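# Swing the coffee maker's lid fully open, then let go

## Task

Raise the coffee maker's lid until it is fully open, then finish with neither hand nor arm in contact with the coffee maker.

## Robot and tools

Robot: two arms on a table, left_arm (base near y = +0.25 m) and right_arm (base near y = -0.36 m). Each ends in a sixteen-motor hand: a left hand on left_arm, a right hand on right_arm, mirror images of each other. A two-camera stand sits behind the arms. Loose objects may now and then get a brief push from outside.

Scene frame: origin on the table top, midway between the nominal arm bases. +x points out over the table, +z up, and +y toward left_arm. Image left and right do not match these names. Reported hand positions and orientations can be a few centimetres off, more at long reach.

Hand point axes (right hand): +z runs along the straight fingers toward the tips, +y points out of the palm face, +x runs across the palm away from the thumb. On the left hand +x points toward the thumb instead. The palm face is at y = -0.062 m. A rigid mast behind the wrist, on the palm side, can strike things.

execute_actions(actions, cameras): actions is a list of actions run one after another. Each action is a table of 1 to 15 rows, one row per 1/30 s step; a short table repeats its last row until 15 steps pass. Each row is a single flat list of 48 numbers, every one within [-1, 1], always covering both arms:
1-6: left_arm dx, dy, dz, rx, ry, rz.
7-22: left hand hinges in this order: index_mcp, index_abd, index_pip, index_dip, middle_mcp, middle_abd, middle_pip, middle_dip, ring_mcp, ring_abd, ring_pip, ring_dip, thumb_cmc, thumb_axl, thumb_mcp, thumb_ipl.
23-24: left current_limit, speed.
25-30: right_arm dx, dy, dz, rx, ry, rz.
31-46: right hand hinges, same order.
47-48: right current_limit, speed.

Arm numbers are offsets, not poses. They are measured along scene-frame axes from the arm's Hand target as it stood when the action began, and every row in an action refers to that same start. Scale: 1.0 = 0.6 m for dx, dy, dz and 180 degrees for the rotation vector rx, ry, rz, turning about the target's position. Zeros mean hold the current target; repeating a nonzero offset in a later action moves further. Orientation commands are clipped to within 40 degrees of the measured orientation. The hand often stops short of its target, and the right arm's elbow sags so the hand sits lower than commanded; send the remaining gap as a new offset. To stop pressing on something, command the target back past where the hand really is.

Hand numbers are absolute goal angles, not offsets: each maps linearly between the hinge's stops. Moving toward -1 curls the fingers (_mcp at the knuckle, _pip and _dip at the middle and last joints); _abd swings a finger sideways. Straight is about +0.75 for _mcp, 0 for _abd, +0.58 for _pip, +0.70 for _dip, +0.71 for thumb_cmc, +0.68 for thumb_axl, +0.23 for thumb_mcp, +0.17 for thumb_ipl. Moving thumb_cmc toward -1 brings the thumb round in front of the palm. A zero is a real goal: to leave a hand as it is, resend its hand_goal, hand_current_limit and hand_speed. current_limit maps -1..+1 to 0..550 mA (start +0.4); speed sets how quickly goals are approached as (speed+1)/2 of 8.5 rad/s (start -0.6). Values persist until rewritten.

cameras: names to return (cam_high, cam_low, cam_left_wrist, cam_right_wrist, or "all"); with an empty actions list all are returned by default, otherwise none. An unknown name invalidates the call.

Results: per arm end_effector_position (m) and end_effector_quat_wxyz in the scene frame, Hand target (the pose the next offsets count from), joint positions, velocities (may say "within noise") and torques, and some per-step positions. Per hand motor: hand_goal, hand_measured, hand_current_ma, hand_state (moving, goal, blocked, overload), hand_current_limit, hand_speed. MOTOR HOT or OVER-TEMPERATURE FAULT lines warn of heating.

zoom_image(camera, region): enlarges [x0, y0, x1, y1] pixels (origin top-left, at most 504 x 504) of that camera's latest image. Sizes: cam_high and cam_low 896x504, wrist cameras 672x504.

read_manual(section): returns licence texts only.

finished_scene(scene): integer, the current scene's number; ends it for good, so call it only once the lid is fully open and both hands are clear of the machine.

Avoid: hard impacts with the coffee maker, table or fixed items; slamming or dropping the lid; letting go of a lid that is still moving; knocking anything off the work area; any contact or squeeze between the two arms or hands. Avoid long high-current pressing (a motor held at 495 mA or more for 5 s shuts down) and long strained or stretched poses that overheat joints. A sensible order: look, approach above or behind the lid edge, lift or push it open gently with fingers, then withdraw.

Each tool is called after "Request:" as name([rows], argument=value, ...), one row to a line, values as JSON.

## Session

Request:
execute_actions(actions=[])

Request:
zoom_image(camera="cam_high", region=[350, 40, 650, 300])

Scene clock: 0.00 s.
left_arm: end_effector_position=(+0.3605, +0.1442, +0.3667) hand_goal=(+0.754, +0.000, +0.576, +0.696, +0.754, +0.000, +0.576, +0.696, +0.754, +0.000, +0.576, +0.696, +0.714, +0.678, +0.226, +0.168) hand_measured=(+0.754, +0.000, +0.576, +0.696, +0.754, +0.000, +0.576, +0.696, +0.754, +0.000, +0.576, +0.696, +0.714, +0.678, +0.226, +0.168) hand_current_ma=(+0, +0, +0, +0, +0, +0, +0, +0, +0, +0, +0, +0, +0, +0, +0, +0) hand_state=(goal, goal, goal, goal, goal, goal, goal, goal, goal, goal, goal, goal, goal, goal, goal, goal) hand_current_limit=0.40 hand_speed=-0.60 end_effector_quat_wxyz=(-0.077, +0.854, +0.402, +0.320) | right_arm: end_effector_position=(+0.5806, -0.3798, +0.3355) hand_goal=(+0.754, +0.000, +0.576, +0.696, +0.754, +0.000, +0.576, +0.696, +0.754, +0.000, +0.576, +0.696, +0.714, +0.678, +0.226, +0.168) hand_measured=(+0.754, +0.000, +0.576, +0.696, +0.754, +0.000, +0.576, +0.696, +0.754, +0.000, +0.576, +0.696, +0.714, +0.678, +0.226, +0.168) hand_current_ma=(+0, +0, +0, +0, +0, +0, +0, +0, +0, +0, +0, +0, +0, +0, +0, +0) hand_state=(goal, goal, goal, goal, goal, goal, goal, goal, goal, goal, goal, goal, goal, goal, goal, goal) hand_current_limit=0.40 hand_speed=-0.60 end_effector_quat_wxyz=(+0.134, +0.479, +0.838, +0.226)
Joint positions: left_arm=[-0.501 1.001 1.165 -1.431 -0.608 0.299] | right_arm=[-0.21 1.337 1.324 -1.14 -0.341 -0.663]
Joint velocities: within noise
Joint torques (N m): no reading
Heat: left arm: hottest elbow 29 °C; right arm: hottest elbow 35 °C.
Hand target: left_arm +0.3635, +0.1416, +0.3874; -0.060, +0.848, +0.407, +0.335 | right_arm +0.5858, -0.3824, +0.3671; +0.163, +0.470, +0.834, +0.237

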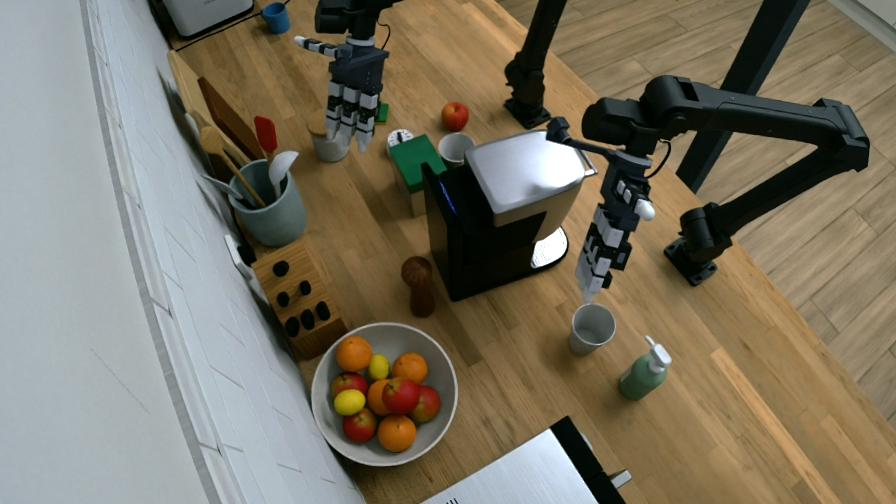

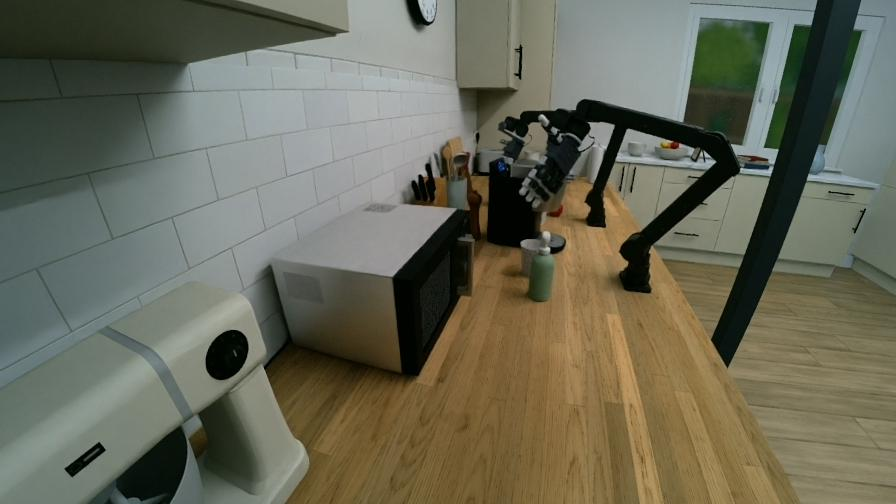

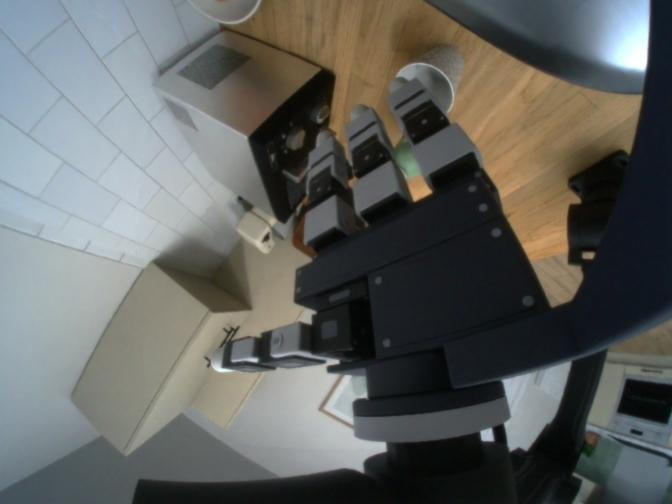

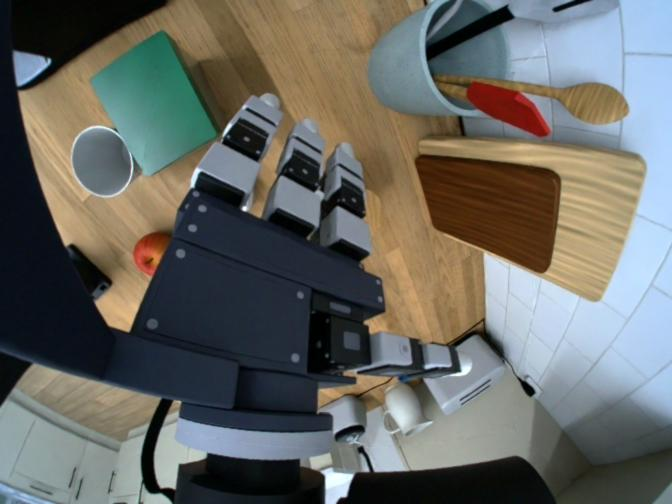

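Scaled by 1.680 from the camera's 896x504 image, which has a finer 1280x720 frame.

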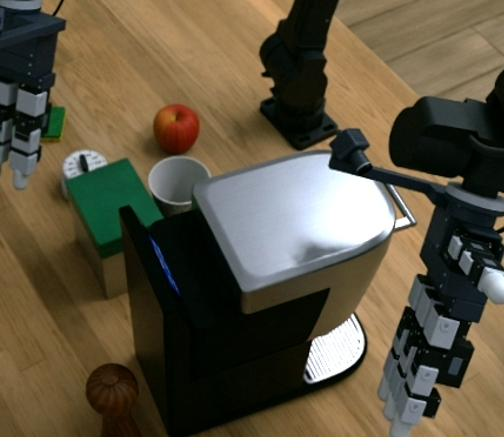

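Request:
execute_actions([
  [[0.072,0.055,0.017,0,0,0,0.754,0,0.576,0.696,0.754,0,0.576,0.696,0.754,0,0.576,0.696,0.714,0.678,0.226,0.168,0.4,-0.6,-0.093,0.037,0.055,0.0724,0,0.0434,0.754,0,0.576,0.696,0.754,0,0.576,0.696,0.754,0,0.576,0.696,0.714,0.678,0.226,0.168,0.4,-0.6]],
  [[0.072,0.055,0.017,0,0,0,0.754,0,0.576,0.696,0.754,0,0.576,0.696,0.754,0,0.576,0.696,0.714,0.678,0.226,0.168,0.4,-0.6,-0.083,0.067,0.033,0.0724,0,0.0434,0.754,0,0.576,0.696,0.754,0,0.576,0.696,0.754,0,0.576,0.696,0.714,0.678,0.226,0.168,0.4,-0.6]],
  [[0.072,0.055,0.017,0,0,0,0.754,0,0.576,0.696,0.754,0,0.576,0.696,0.754,0,0.576,0.696,0.714,0.678,0.226,0.168,0.4,-0.6,-0.083,0.05,0.017,0.0724,0,0.0434,0.754,0,0.576,0.696,0.754,0,0.576,0.696,0.754,0,0.576,0.696,0.714,0.678,0.226,0.168,0.4,-0.6]],
  [[0,0,0,0,0,0,0.754,0,0.576,0.696,0.754,0,0.576,0.696,0.754,0,0.576,0.696,0.714,0.678,0.226,0.168,0.4,-0.6,-0.083,0.05,0,0.0724,0,0.0434,0.754,0,0.576,0.696,0.754,0,0.576,0.696,0.754,0,0.576,0.696,0.714,0.678,0.226,0.168,0.4,-0.6]],
  [[0,0,0,0,0,0,0.754,0,0.576,0.696,0.754,0,0.576,0.696,0.754,0,0.576,0.696,0.714,0.678,0.226,0.168,0.4,-0.6,-0.083,0.033,-0.017,0.0724,0,0.0434,0.754,0,0.576,0.696,0.754,0,0.576,0.696,0.754,0,0.576,0.696,0.714,0.678,0.226,0.168,0.4,-0.6]],
], cameras=["cam_high","cam_low","cam_right_wrist"])

Scene clock: 44.57 s.
left_arm: end_effector_position=(+0.4787, +0.2423, +0.3874) hand_goal=(+0.754, +0.000, +0.576, +0.696, +0.754, +0.000, +0.576, +0.696, +0.754, +0.000, +0.576, +0.696, +0.714, +0.678, +0.226, +0.168) hand_measured=(+0.754, -0.002, +0.576, +0.696, +0.754, -0.002, +0.576, +0.696, +0.754, -0.002, +0.576, +0.696, +0.714, +0.678, +0.224, +0.168) hand_current_ma=(+0, -4, +2, +0, +0, -4, +2, +0, -1, -4, +2, +0, +1, -3, -8, -1) hand_state=(goal, goal, goal, goal, goal, goal, goal, goal, goal, goal, goal, goal, goal, goal, goal, goal) hand_current_limit=0.40 hand_speed=-0.60 end_effector_quat_wxyz=(-0.074, +0.857, +0.407, +0.308) | right_arm: end_effector_position=(+0.3385, -0.2431, +0.4094) hand_goal=(+0.754, +0.000, +0.576, +0.696, +0.754, +0.000, +0.576, +0.696, +0.754, +0.000, +0.576, +0.696, +0.714, +0.678, +0.226, +0.168) hand_measured=(+0.762, +0.002, +0.576, +0.696, +0.762, +0.002, +0.576, +0.696, +0.762, +0.002, +0.576, +0.696, +0.722, +0.678, +0.224, +0.168) hand_current_ma=(+1, +0, +0, +0, +1, +0, +0, +0, +1, +0, +0, +0, +1, +0, +0, +0) hand_state=(goal, goal, goal, goal, goal, goal, goal, goal, goal, goal, goal, goal, goal, goal, goal, goal) hand_current_limit=0.40 hand_speed=-0.60 end_effector_quat_wxyz=(-0.137, +0.272, +0.656, +0.691)
Joint positions: left_arm=[-0.093 1.206 1.36 -1.225 -0.427 0.714] | right_arm=[-0.205 0.954 0.811 -1.674 -1.562 -1.227]
Joint torques (N m): left_arm=[-2.2 -9 16.66 2.04 -0.19 0.11] | right_arm=[1.67 -4.31 6.79 -0.05 -1.57 -0.18]
Heat: left arm: hottest elbow 34 °C; right arm: hottest elbow 42 °C.
Hand target: left_arm +0.4931, +0.2406, +0.4180; -0.060, +0.848, +0.407, +0.335 | right_arm +0.3308, -0.2402, +0.4199; -0.194, +0.192, +0.681, +0.679
Off the commanded pose: left_arm 0.034 m, 4 deg | right_arm 0.013 m, 12 deg.
joint sent to its limit (right arm) — joint 4 (wrist pitch), lower limit. The joint targets are off in position and orientation.
Step readings (end_effector_position of left_arm | right_arm):
0: (+0.3605, +0.1442, +0.3667) | (+0.5806, -0.3798, +0.3355)
1: (+0.3604, +0.1441, +0.3666) | (+0.5805, -0.3788, +0.3360)
2: (+0.3605, +0.1434, +0.3661) | (+0.5793, -0.3750, +0.3386)
4: (+0.3665, +0.1508, +0.3665) | (+0.5717, -0.3637, +0.3488)
8: (+0.3849, +0.1808, +0.3674) | (+0.5521, -0.3542, +0.3700)
15: (+0.3930, +0.1820, +0.3663) | (+0.5349, -0.3565, +0.3854)
16: (+0.3928, +0.1811, +0.3658) | (+0.5343, -0.3562, +0.3859)
17: (+0.3943, +0.1794, +0.3660) | (+0.5321, -0.3533, +0.3881)
19: (+0.4033, +0.1839, +0.3706) | (+0.5225, -0.3428, +0.3957)
23: (+0.4270, +0.2104, +0.3788) | (+0.5015, -0.3252, +0.3998)
30: (+0.4352, +0.2131, +0.3748) | (+0.4887, -0.3173, +0.4060)
31: (+0.4355, +0.2125, +0.3738) | (+0.4879, -0.3164, +0.4062)
32: (+0.4364, +0.2104, +0.3752) | (+0.4856, -0.3148, +0.4103)
34: (+0.4453, +0.2136, +0.3795) | (+0.4749, -0.3077, +0.4154)
38: (+0.4689, +0.2385, +0.3895) | (+0.4520, -0.2945, +0.4137)
45: (+0.4781, +0.2458, +0.3836) | (+0.4381, -0.2864, +0.4163)
46: (+0.4780, +0.2449, +0.3835) | (+0.4371, -0.2858, +0.4173)
47: (+0.4782, +0.2448, +0.3843) | (+0.4355, -0.2855, +0.4205)
49: (+0.4783, +0.2435, +0.3850) | (+0.4269, -0.2835, +0.4249)
53: (+0.4786, +0.2424, +0.3866) | (+0.4034, -0.2727, +0.4144)
60: (+0.4787, +0.2423, +0.3874) | (+0.3904, -0.2654, +0.4172)
61: (+0.4787, +0.2423, +0.3874) | (+0.3899, -0.2653, +0.4180)
62: (+0.4787, +0.2423, +0.3874) | (+0.3884, -0.2659, +0.4216)
64: (+0.4787, +0.2423, +0.3874) | (+0.3790, -0.2658, +0.4217)
68: (+0.4787, +0.2423, +0.3874) | (+0.3514, -0.2507, +0.4075)
75: (+0.4787, +0.2423, +0.3874) | (+0.3387, -0.2428, +0.4097)
Images, in order (width x height): cam_high 896x504, cam_low 896x504, cam_right_wrist 672x504.

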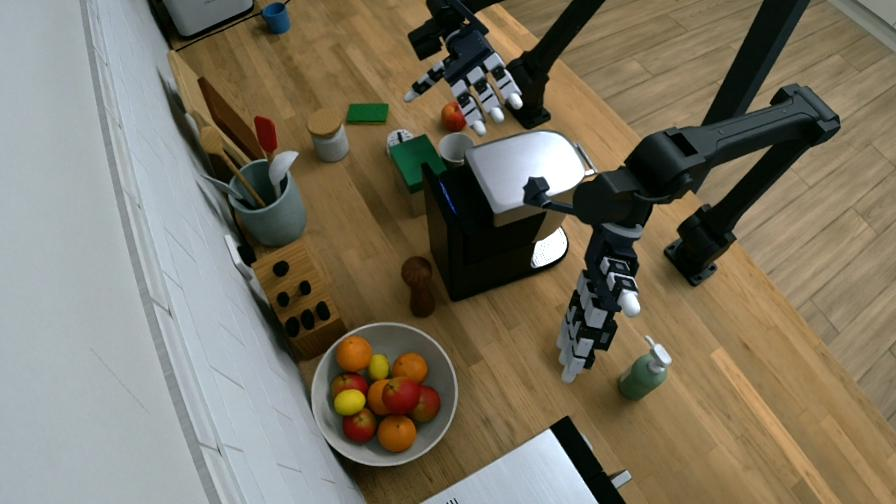

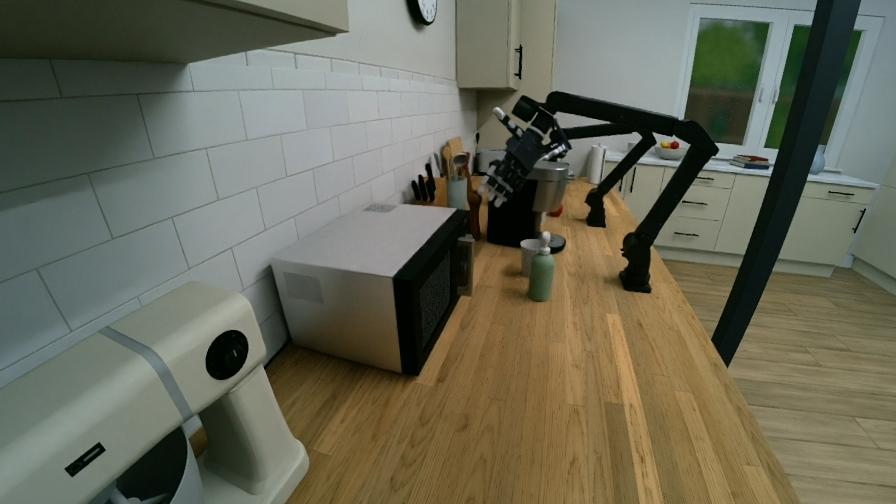

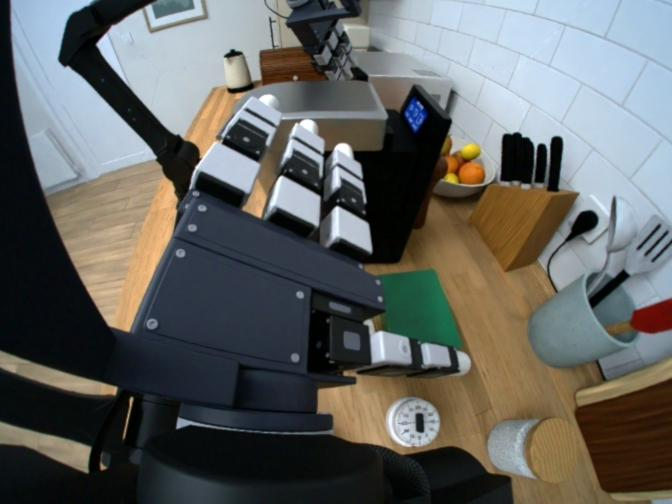

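Request:
execute_actions([
  [[0,0,0,0,0,0,0.754,0,0.576,0.696,0.754,0,0.576,0.696,0.754,0,0.576,0.696,0.714,0.678,0.226,0.168,0.4,-0.6,-0.1,0.017,-0.033,0,0,0,0.754,0,0.576,0.696,0.754,0,0.576,0.696,0.754,0,0.576,0.696,0.714,0.678,0.226,0.168,0.4,-0.6]],
  [[0,0,0,0,0,0,0.754,0,0.576,0.696,0.754,0,0.576,0.696,0.754,0,0.576,0.696,0.714,0.678,0.226,0.168,0.4,-0.6,-0.083,0.05,-0.025,0,0,0,0.754,0,0.576,0.696,0.754,0,0.576,0.696,0.754,0,0.576,0.696,0.714,0.678,0.226,0.168,0.4,-0.6]],
], cameras=["cam_high","cam_low","cam_right_wrist"])

Request:
zoom_image(camera="cam_high", region=[480, 60, 640, 210])

Request:
zoom_image(camera="cam_low", region=[500, 120, 620, 220])

Scene clock: 59.67 s.
left_arm: end_effector_position=(+0.4787, +0.2423, +0.3874) hand_goal=(+0.754, +0.000, +0.576, +0.696, +0.754, +0.000, +0.576, +0.696, +0.754, +0.000, +0.576, +0.696, +0.714, +0.678, +0.226, +0.168) hand_measured=(+0.754, -0.002, +0.576, +0.696, +0.754, -0.002, +0.576, +0.696, +0.754, -0.002, +0.576, +0.696, +0.714, +0.678, +0.224, +0.168) hand_current_ma=(+0, -4, +2, +0, +0, -4, +2, +0, -1, -4, +2, +0, +1, -3, -8, -1) hand_state=(goal, goal, goal, goal, goal, goal, goal, goal, goal, goal, goal, goal, goal, goal, goal, goal) hand_current_limit=0.40 hand_speed=-0.60 end_effector_quat_wxyz=(-0.074, +0.857, +0.407, +0.308) | right_arm: end_effector_position=(+0.2229, -0.2007, +0.3815) hand_goal=(+0.754, +0.000, +0.576, +0.696, +0.754, +0.000, +0.576, +0.696, +0.754, +0.000, +0.576, +0.696, +0.714, +0.678, +0.226, +0.168) hand_measured=(+0.762, +0.002, +0.576, +0.696, +0.762, +0.002, +0.576, +0.696, +0.762, +0.002, +0.576, +0.696, +0.722, +0.678, +0.224, +0.168) hand_current_ma=(+1, +0, +0, +0, +1, +0, +0, +0, +1, +0, +0, +0, +1, +0, +0, +0) hand_state=(goal, goal, goal, goal, goal, goal, goal, goal, goal, goal, goal, goal, goal, goal, goal, goal) hand_current_limit=0.40 hand_speed=-0.60 end_effector_quat_wxyz=(-0.164, +0.219, +0.670, +0.690)
Joint positions: left_arm=[-0.093 1.206 1.36 -1.225 -0.427 0.714] | right_arm=[-0.09 0.596 0.58 -1.677 -1.577 -1.145]
Joint torques (N m): left_arm=[-2.14 -9 16.68 2.04 -0.19 0.11] | right_arm=[1.26 -0.91 7.01 0.43 -1.52 0.07]
Heat: left arm: hottest elbow 38 °C; right arm: hottest elbow 42 °C.
Hand target: left_arm +0.4931, +0.2406, +0.4180; -0.060, +0.848, +0.407, +0.335 | right_arm +0.2210, -0.2000, +0.3851; -0.194, +0.192, +0.681, +0.679
Off the commanded pose: left_arm 0.034 m, 4 deg | right_arm 0.004 m, 5 deg.
joint sent to its limit (right arm) — joint 4 (wrist pitch), lower limit. The joint targets are off in position and orientation.
Step readings (end_effector_position of left_arm | right_arm):
0: (+0.4787, +0.2423, +0.3874) | (+0.3385, -0.2431, +0.4094)
1: (+0.4787, +0.2423, +0.3874) | (+0.3384, -0.2431, +0.4087)
2: (+0.4787, +0.2423, +0.3874) | (+0.3357, -0.2428, +0.4088)
4: (+0.4787, +0.2423, +0.3874) | (+0.3253, -0.2416, +0.4018)
8: (+0.4787, +0.2423, +0.3874) | (+0.2919, -0.2319, +0.3917)
15: (+0.4787, +0.2423, +0.3874) | (+0.2741, -0.2280, +0.3951)
16: (+0.4787, +0.2423, +0.3874) | (+0.2741, -0.2280, +0.3944)
17: (+0.4787, +0.2423, +0.3874) | (+0.2727, -0.2279, +0.3936)
19: (+0.4787, +0.2423, +0.3874) | (+0.2639, -0.2233, +0.3889)
23: (+0.4787, +0.2423, +0.3874) | (+0.2332, -0.2060, +0.3806)
30: (+0.4787, +0.2423, +0.3874) | (+0.2223, -0.2006, +0.3821)
Images, in order (width x height): cam_high 896x504, cam_low 896x504, cam_right_wrist 672x504.

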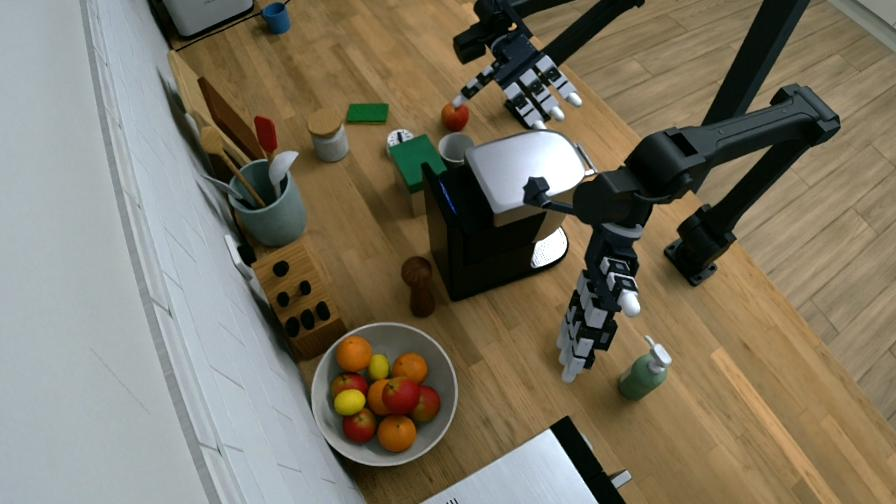

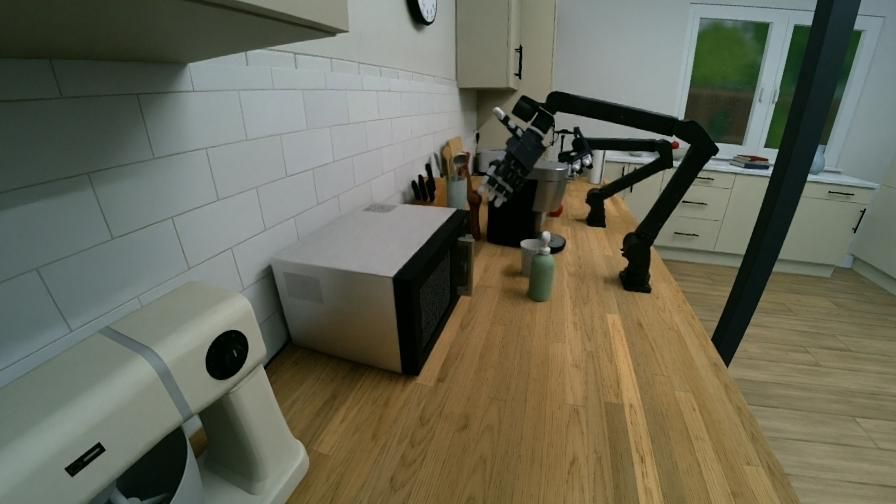

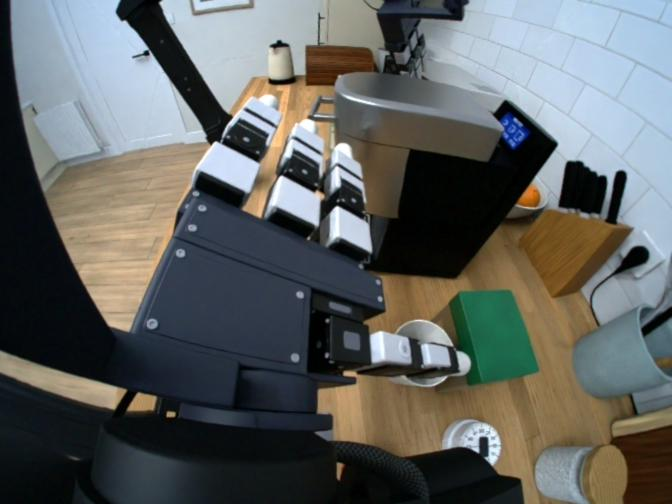

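Scaled by 3.150 from the camera's 896x504 image, which has a finer 1280x720 frame.

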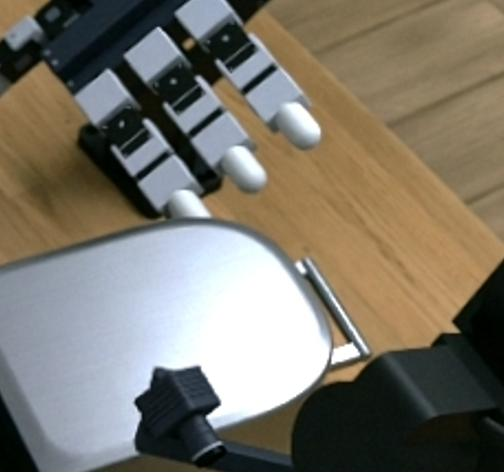

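Scaled by 4.200 from the camera's 896x504 image, which has a finer 1280x720 frame.

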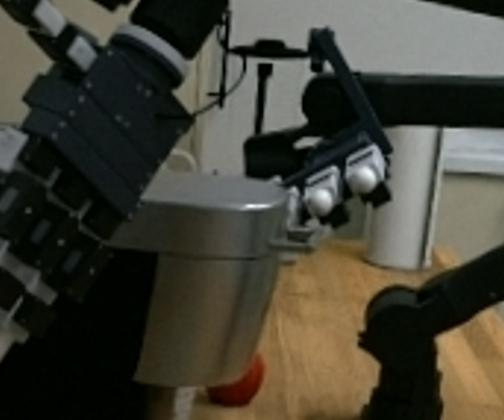

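Request:
execute_actions([
  [[0,0,0,0,0,0,0.754,0,0.576,0.696,0.754,0,0.576,0.696,0.754,0,0.576,0.696,0.714,0.678,0.226,0.168,0.4,-0.6,-0.055,0.037,-0.03,0,0,-0.028,0.754,0,0.576,0.696,0.754,0,0.576,0.696,0.754,0,0.576,0.696,0.714,0.678,0.226,0.168,0.4,-0.6]],
  [[0,0,0,0,0,0,0.754,0,0.576,0.696,0.754,0,0.576,0.696,0.754,0,0.576,0.696,0.714,0.678,0.226,0.168,0.4,-0.6,0,0.075,0,0,0,0,0.754,0,0.576,0.696,0.754,0,0.576,0.696,0.754,0,0.576,0.696,0.714,0.678,0.226,0.168,0.4,-0.6]],
], cameras=["cam_high","cam_low","cam_right_wrist"])

Request:
zoom_image(camera="cam_right_wrist", region=[180, 20, 480, 260])

Request:
zoom_image(camera="cam_low", region=[500, 120, 620, 220])

Scene clock: 79.77 s.
left_arm: end_effector_position=(+0.4787, +0.2423, +0.3874) hand_goal=(+0.754, +0.000, +0.576, +0.696, +0.754, +0.000, +0.576, +0.696, +0.754, +0.000, +0.576, +0.696, +0.714, +0.678, +0.226, +0.168) hand_measured=(+0.754, -0.002, +0.576, +0.696, +0.754, -0.002, +0.576, +0.696, +0.754, -0.002, +0.576, +0.696, +0.714, +0.678, +0.224, +0.168) hand_current_ma=(+0, -4, +2, +0, +0, -4, +2, +0, -1, -4, +2, +0, +1, -3, -8, -1) hand_state=(goal, goal, goal, goal, goal, goal, goal, goal, goal, goal, goal, goal, goal, goal, goal, goal) hand_current_limit=0.40 hand_speed=-0.60 end_effector_quat_wxyz=(-0.074, +0.857, +0.407, +0.308) | right_arm: end_effector_position=(+0.1829, -0.1412, +0.3391) hand_goal=(+0.754, +0.000, +0.576, +0.696, +0.754, +0.000, +0.576, +0.696, +0.754, +0.000, +0.576, +0.696, +0.714, +0.678, +0.226, +0.168) hand_measured=(+0.762, +0.002, +0.576, +0.696, +0.762, +0.002, +0.576, +0.696, +0.762, +0.002, +0.576, +0.696, +0.722, +0.678, +0.226, +0.168) hand_current_ma=(+1, +0, +0, +0, +1, +0, +0, +0, +1, +0, +0, +0, +1, +0, +0, +0) hand_state=(goal, goal, goal, goal, goal, goal, goal, goal, goal, goal, goal, goal, goal, goal, goal, goal) hand_current_limit=0.40 hand_speed=-0.60 end_effector_quat_wxyz=(-0.277, +0.144, +0.719, +0.621)
Joint positions: left_arm=[-0.093 1.206 1.36 -1.225 -0.427 0.714] | right_arm=[0.212 0.632 0.529 -1.51 -1.496 -0.996]
Joint torques (N m): left_arm=[-2.14 -8.94 16.69 2.03 -0.19 0.11] | right_arm=[1.26 0.21 11.25 1.14 -1.35 0.12]
Heat: left arm: hottest elbow 41 °C; right arm: hottest elbow 42 °C.
Hand target: left_arm +0.4931, +0.2406, +0.4180; -0.060, +0.848, +0.407, +0.335 | right_arm +0.1880, -0.1328, +0.3671; -0.164, +0.222, +0.672, +0.687
Off the commanded pose: left_arm 0.034 m, 4 deg | right_arm 0.030 m, 18 deg.
Step readings (end_effector_position of left_arm | right_arm):
0: (+0.4787, +0.2423, +0.3874) | (+0.2229, -0.2007, +0.3815)
1: (+0.4787, +0.2423, +0.3874) | (+0.2230, -0.2007, +0.3814)
2: (+0.4787, +0.2423, +0.3874) | (+0.2223, -0.2006, +0.3805)
4: (+0.4787, +0.2423, +0.3874) | (+0.2161, -0.1963, +0.3745)
8: (+0.4787, +0.2423, +0.3874) | (+0.1953, -0.1857, +0.3647)
15: (+0.4787, +0.2423, +0.3874) | (+0.1898, -0.1820, +0.3630)
16: (+0.4787, +0.2423, +0.3874) | (+0.1899, -0.1820, +0.3626)
17: (+0.4787, +0.2423, +0.3874) | (+0.1897, -0.1809, +0.3608)
19: (+0.4787, +0.2423, +0.3874) | (+0.1844, -0.1732, +0.3566)
23: (+0.4787, +0.2423, +0.3874) | (+0.1759, -0.1543, +0.3471)
30: (+0.4787, +0.2423, +0.3874) | (+0.1803, -0.1428, +0.3399)
Images, in order (width x height): cam_high 896x504, cam_low 896x504, cam_right_wrist 672x504.

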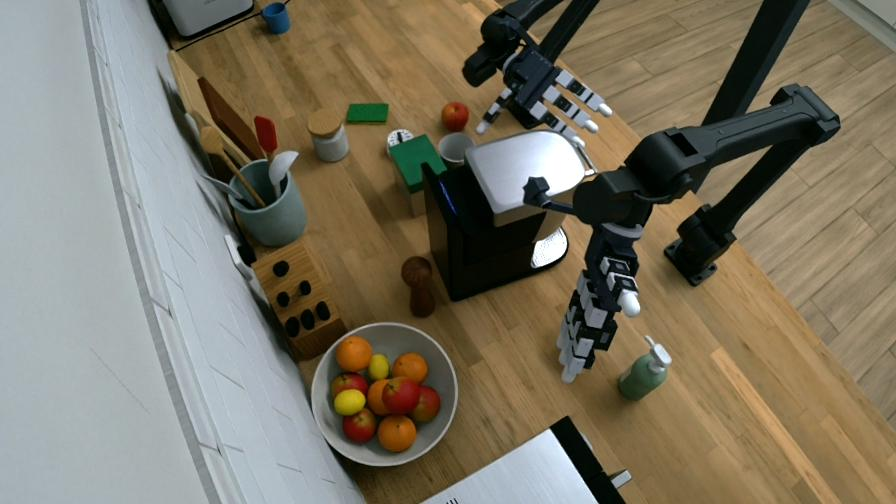

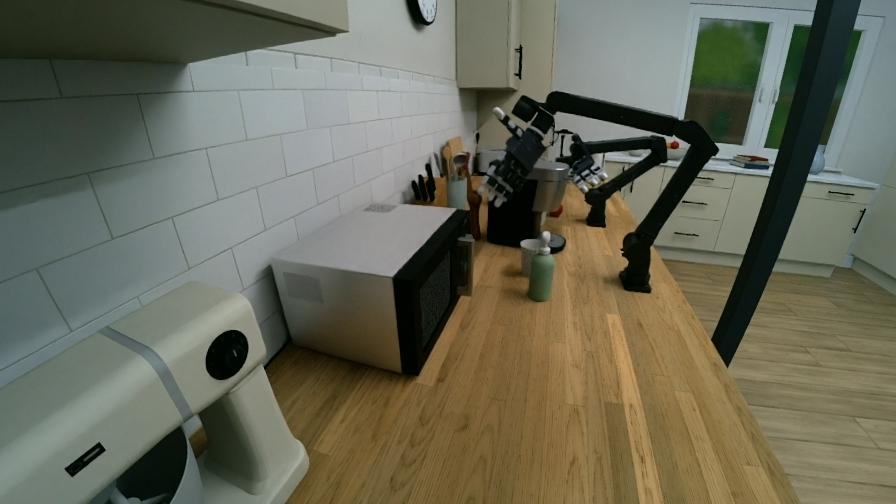

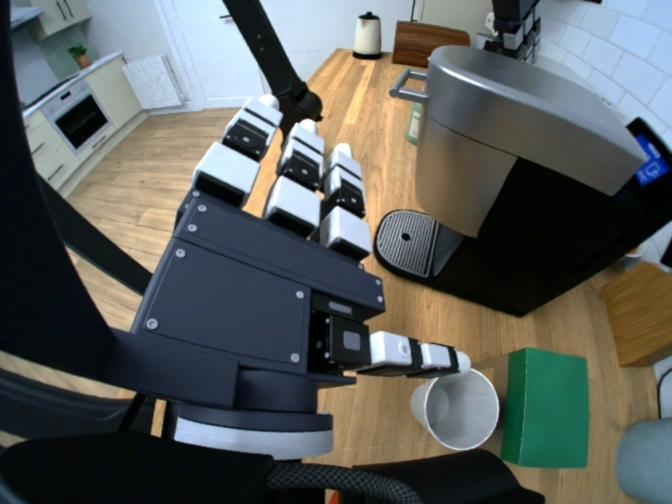

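Scaled by 1.680 from the camera's 672x504 image, which has a finer 960x720 frame.

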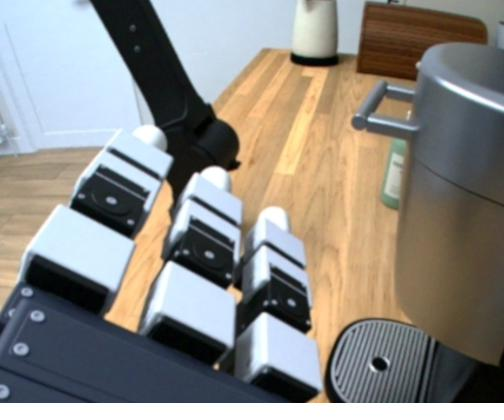

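Scaled by 4.200 from the camera's 896x504 image, which has a finer 1280x720 frame.

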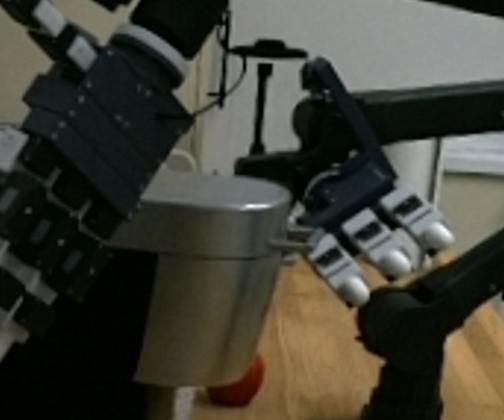

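Request:
execute_actions([
  [[0,0,0,0,0,0,0.754,0,0.576,0.696,0.754,0,0.576,0.696,0.754,0,0.576,0.696,0.714,0.678,0.226,0.168,0.4,-0.6,0.005,0.04,0,0,0,0,0.754,0,0.576,0.696,0.754,0,0.576,0.696,0.754,0,0.576,0.696,0.714,0.678,0.226,0.168,0.4,-0.6]],
  [[0,0,0,0,0,0,0.754,0,0.576,0.696,0.754,0,0.576,0.696,0.754,0,0.576,0.696,0.714,0.678,0.226,0.168,0.4,-0.6,0,0.04,0,0,0,0,0.754,0,0.576,0.696,0.754,0,0.576,0.696,0.754,0,0.576,0.696,0.714,0.678,0.226,0.168,0.4,-0.6]],
], cameras=["cam_high","cam_low","cam_right_wrist"])

Request:
zoom_image(camera="cam_right_wrist", region=[180, 20, 480, 260])

Request:
zoom_image(camera="cam_low", region=[500, 120, 620, 220])

Request:
zoom_image(camera="cam_high", region=[480, 60, 640, 210])

Scene clock: 99.93 s.
left_arm: end_effector_position=(+0.4787, +0.2423, +0.3874) hand_goal=(+0.754, +0.000, +0.576, +0.696, +0.754, +0.000, +0.576, +0.696, +0.754, +0.000, +0.576, +0.696, +0.714, +0.678, +0.226, +0.168) hand_measured=(+0.754, -0.002, +0.576, +0.696, +0.754, -0.002, +0.576, +0.696, +0.754, -0.002, +0.576, +0.696, +0.714, +0.678, +0.224, +0.168) hand_current_ma=(+0, -4, +2, +0, +0, -4, +2, +0, -1, -4, +2, +0, +1, -3, -8, -1) hand_state=(goal, goal, goal, goal, goal, goal, goal, goal, goal, goal, goal, goal, goal, goal, goal, goal) hand_current_limit=0.40 hand_speed=-0.60 end_effector_quat_wxyz=(-0.074, +0.857, +0.407, +0.308) | right_arm: end_effector_position=(+0.1942, -0.0927, +0.3379) hand_goal=(+0.754, +0.000, +0.576, +0.696, +0.754, +0.000, +0.576, +0.696, +0.754, +0.000, +0.576, +0.696, +0.714, +0.678, +0.226, +0.168) hand_measured=(+0.762, +0.002, +0.576, +0.696, +0.762, +0.002, +0.576, +0.696, +0.762, +0.002, +0.576, +0.696, +0.722, +0.678, +0.226, +0.168) hand_current_ma=(+1, +0, +0, +0, +1, +0, +0, +0, +1, +0, +0, +0, +1, +0, +0, +0) hand_state=(goal, goal, goal, goal, goal, goal, goal, goal, goal, goal, goal, goal, goal, goal, goal, goal) hand_current_limit=0.40 hand_speed=-0.60 end_effector_quat_wxyz=(-0.298, +0.108, +0.757, +0.572)
Joint positions: left_arm=[-0.093 1.206 1.36 -1.225 -0.427 0.714] | right_arm=[0.408 0.679 0.571 -1.047 -1.386 -0.526]
Joint torques (N m): left_arm=[-2.02 -9 16.66 2.04 -0.19 0.11] | right_arm=[1.14 -2.43 10.8 2 -0.95 0.1]
Heat: left arm: hottest elbow 43 °C; right arm: hottest elbow 46 °C.
Hand target: left_arm +0.4931, +0.2406, +0.4180; -0.060, +0.848, +0.407, +0.335 | right_arm +0.1910, -0.0848, +0.3671; -0.164, +0.222, +0.672, +0.687
Off the commanded pose: left_arm 0.034 m, 4 deg | right_arm 0.030 m, 26 deg.
Step readings (end_effector_position of left_arm | right_arm):
0: (+0.4787, +0.2423, +0.3874) | (+0.1829, -0.1412, +0.3391)
1: (+0.4787, +0.2423, +0.3874) | (+0.1830, -0.1412, +0.3390)
2: (+0.4787, +0.2423, +0.3874) | (+0.1833, -0.1407, +0.3386)
4: (+0.4787, +0.2423, +0.3874) | (+0.1822, -0.1362, +0.3384)
8: (+0.4787, +0.2423, +0.3874) | (+0.1809, -0.1247, +0.3369)
15: (+0.4787, +0.2423, +0.3874) | (+0.1854, -0.1180, +0.3350)
16: (+0.4787, +0.2423, +0.3874) | (+0.1865, -0.1177, +0.3348)
17: (+0.4787, +0.2423, +0.3874) | (+0.1875, -0.1172, +0.3338)
19: (+0.4787, +0.2423, +0.3874) | (+0.1864, -0.1126, +0.3341)
23: (+0.4787, +0.2423, +0.3874) | (+0.1821, -0.1008, +0.3355)
30: (+0.4787, +0.2423, +0.3874) | (+0.1880, -0.0932, +0.3341)
Images, in order (width x height): cam_high 896x504, cam_low 896x504, cam_right_wrist 672x504.

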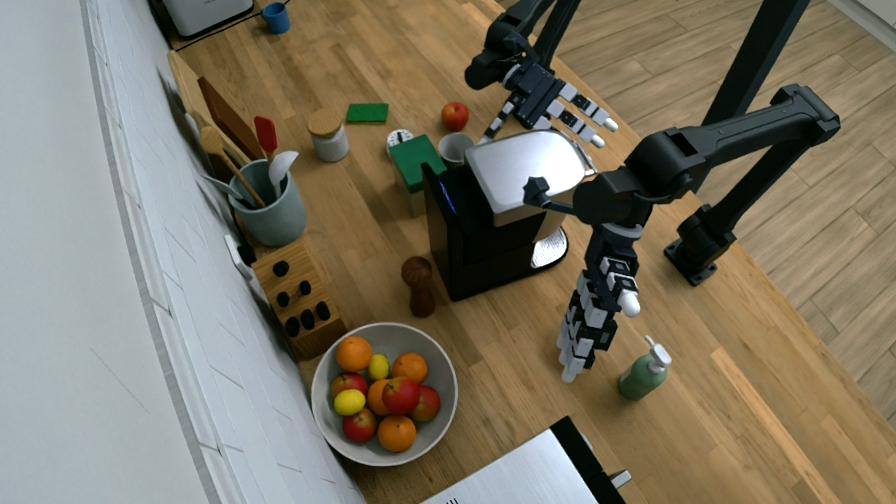

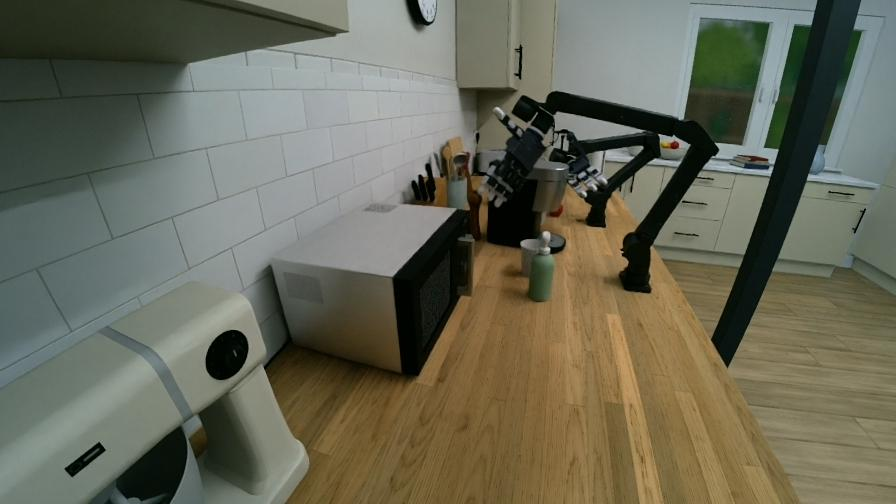

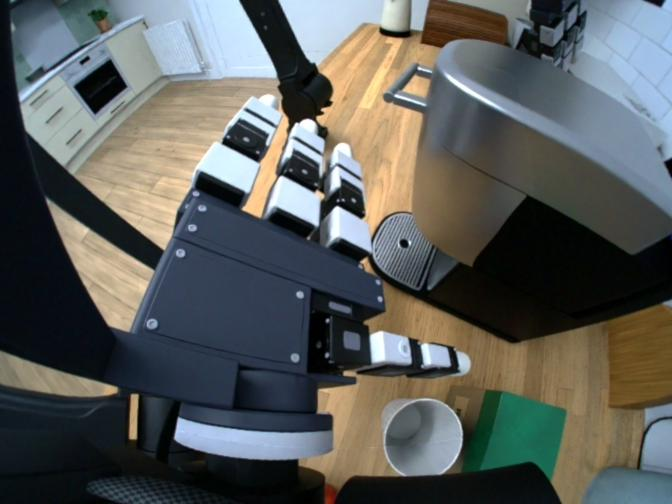

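Scaled by 1.680 from the camera's 672x504 image, which has a finer 960x720 frame.

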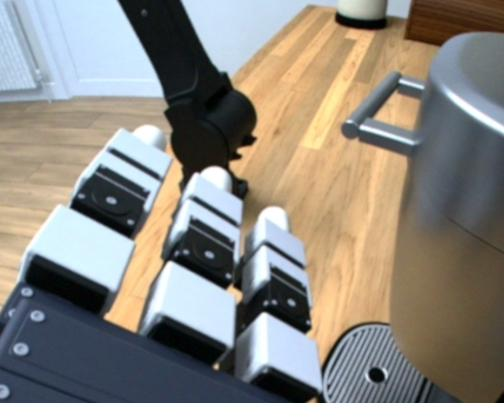

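Scaled by 4.200 from the camera's 896x504 image, which has a finer 1280x720 frame.

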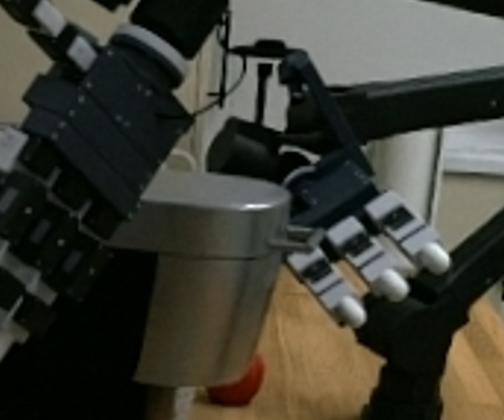

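Scaled by 3.150 from the camera's 896x504 image, which has a finer 1280x720 frame.

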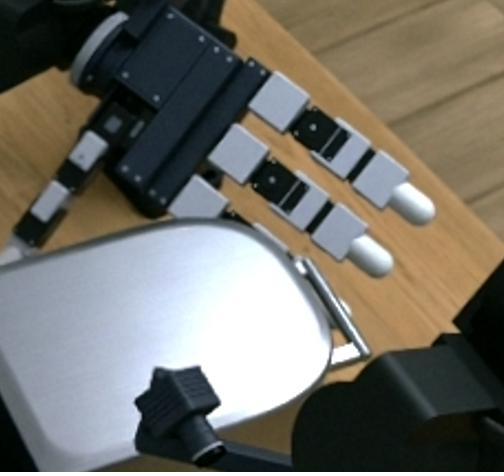

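Request:
execute_actions([
  [[0,0,0,0,0,0,0.754,0,0.576,0.696,0.754,0,0.576,0.696,0.754,0,0.576,0.696,0.714,0.678,0.226,0.168,0.4,-0.6,0,0,0,0,0,0,0.754,0,0.576,0.696,0.754,0,0.576,0.696,0.754,0,0.576,0.696,0.714,0.678,0.226,0.168,0.4,-0.6]],
  [[0,0,0,0,0,0,0.754,0,0.576,0.696,0.754,0,0.576,0.696,0.754,0,0.576,0.696,0.714,0.678,0.226,0.168,0.4,-0.6,0,0,0.02,0,0,0,0.754,0,0.576,0.696,0.754,0,0.576,0.696,0.754,0,0.576,0.696,0.714,0.678,0.226,0.168,0.4,-0.6]],
], cameras=["cam_high","cam_low","cam_right_wrist"])

Request:
zoom_image(camera="cam_right_wrist", region=[180, 20, 480, 260])

Request:
zoom_image(camera="cam_low", region=[500, 120, 620, 220])

Request:
zoom_image(camera="cam_high", region=[480, 60, 640, 210])

Scene clock: 119.03 s.
left_arm: end_effector_position=(+0.4787, +0.2423, +0.3874) hand_goal=(+0.754, +0.000, +0.576, +0.696, +0.754, +0.000, +0.576, +0.696, +0.754, +0.000, +0.576, +0.696, +0.714, +0.678, +0.226, +0.168) hand_measured=(+0.754, -0.002, +0.576, +0.696, +0.754, -0.002, +0.576, +0.696, +0.754, -0.002, +0.576, +0.696, +0.714, +0.678, +0.224, +0.168) hand_current_ma=(+0, -4, +2, +0, +0, -4, +2, +0, -1, -4, +2, +0, +1, -3, -8, -1) hand_state=(goal, goal, goal, goal, goal, goal, goal, goal, goal, goal, goal, goal, goal, goal, goal, goal) hand_current_limit=0.40 hand_speed=-0.60 end_effector_quat_wxyz=(-0.074, +0.857, +0.407, +0.308) | right_arm: end_effector_position=(+0.1961, -0.0870, +0.3647) hand_goal=(+0.754, +0.000, +0.576, +0.696, +0.754, +0.000, +0.576, +0.696, +0.754, +0.000, +0.576, +0.696, +0.714, +0.678, +0.226, +0.168) hand_measured=(+0.762, +0.002, +0.576, +0.696, +0.762, +0.002, +0.576, +0.696, +0.762, +0.002, +0.576, +0.696, +0.722, +0.678, +0.226, +0.168) hand_current_ma=(+1, +0, +0, +0, +1, +0, +0, +0, +1, +0, +0, +0, +1, +0, +0, +0) hand_state=(goal, goal, goal, goal, goal, goal, goal, goal, goal, goal, goal, goal, goal, goal, goal, goal) hand_current_limit=0.40 hand_speed=-0.60 end_effector_quat_wxyz=(-0.177, +0.226, +0.694, +0.660)
Joint positions: left_arm=[-0.093 1.206 1.36 -1.225 -0.427 0.714] | right_arm=[0.79 0.303 0.345 -0.131 -0.718 0.518]
Joint torques (N m): left_arm=[-2.14 -8.88 16.69 2.04 -0.19 0.11] | right_arm=[1.2 -0.56 8.9 3.4 -0.02 0.11]
Heat: left arm: hottest elbow 44 °C; right arm: hottest elbow 45 °C.
Hand target: left_arm +0.4931, +0.2406, +0.4180; -0.060, +0.848, +0.407, +0.335 | right_arm +0.1910, -0.0848, +0.3791; -0.164, +0.222, +0.672, +0.687
Off the commanded pose: left_arm 0.034 m, 4 deg | right_arm 0.015 m, 4 deg.
Step readings (end_effector_position of left_arm | right_arm):
0: (+0.4787, +0.2423, +0.3874) | (+0.1942, -0.0927, +0.3379)
1: (+0.4787, +0.2423, +0.3874) | (+0.1944, -0.0926, +0.3377)
2: (+0.4787, +0.2423, +0.3874) | (+0.1951, -0.0922, +0.3368)
4: (+0.4787, +0.2423, +0.3874) | (+0.1965, -0.0912, +0.3388)
8: (+0.4787, +0.2423, +0.3874) | (+0.1957, -0.0903, +0.3517)
15: (+0.4787, +0.2423, +0.3874) | (+0.1947, -0.0903, +0.3636)
16: (+0.4787, +0.2423, +0.3874) | (+0.1944, -0.0903, +0.3635)
17: (+0.4787, +0.2423, +0.3874) | (+0.1942, -0.0905, +0.3635)
19: (+0.4787, +0.2423, +0.3874) | (+0.1942, -0.0905, +0.3644)
23: (+0.4787, +0.2423, +0.3874) | (+0.1952, -0.0910, +0.3717)
30: (+0.4787, +0.2423, +0.3874) | (+0.1961, -0.0904, +0.3714)
Images, in order (width x height): cam_high 896x504, cam_low 896x504, cam_right_wrist 672x504.

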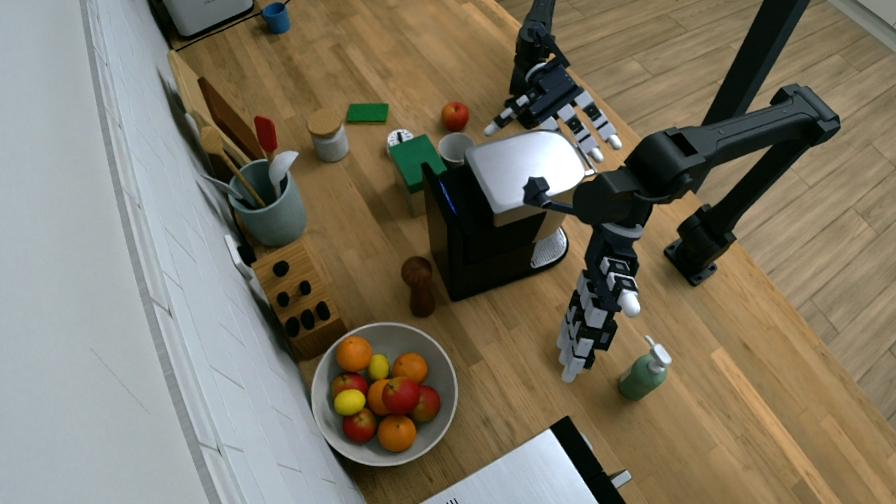

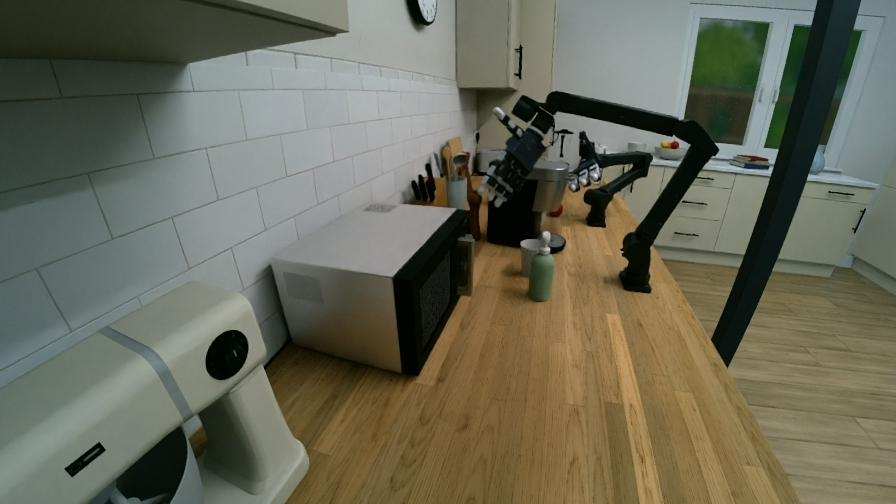

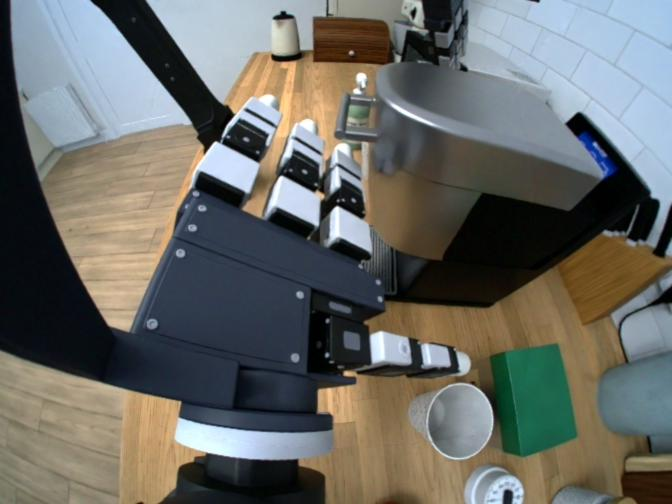

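Scaled by 1.680 from the camera's 672x504 image, which has a finer 960x720 frame.

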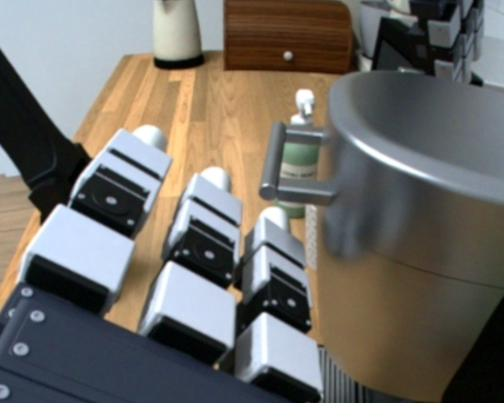

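Scaled by 4.200 from the camera's 896x504 image, which has a finer 1280x720 frame.

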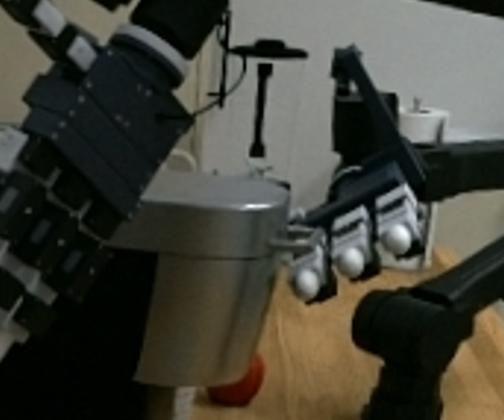

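Scaled by 3.150 from the camera's 896x504 image, which has a finer 1280x720 frame.

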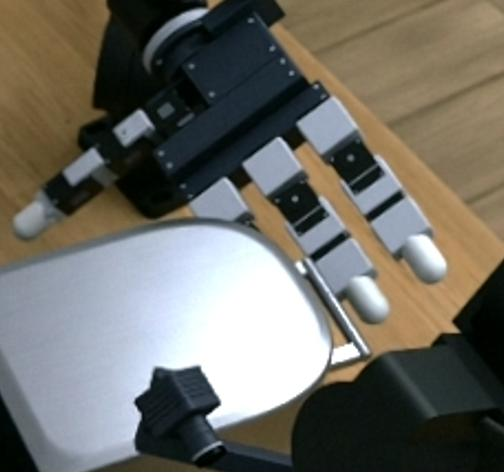

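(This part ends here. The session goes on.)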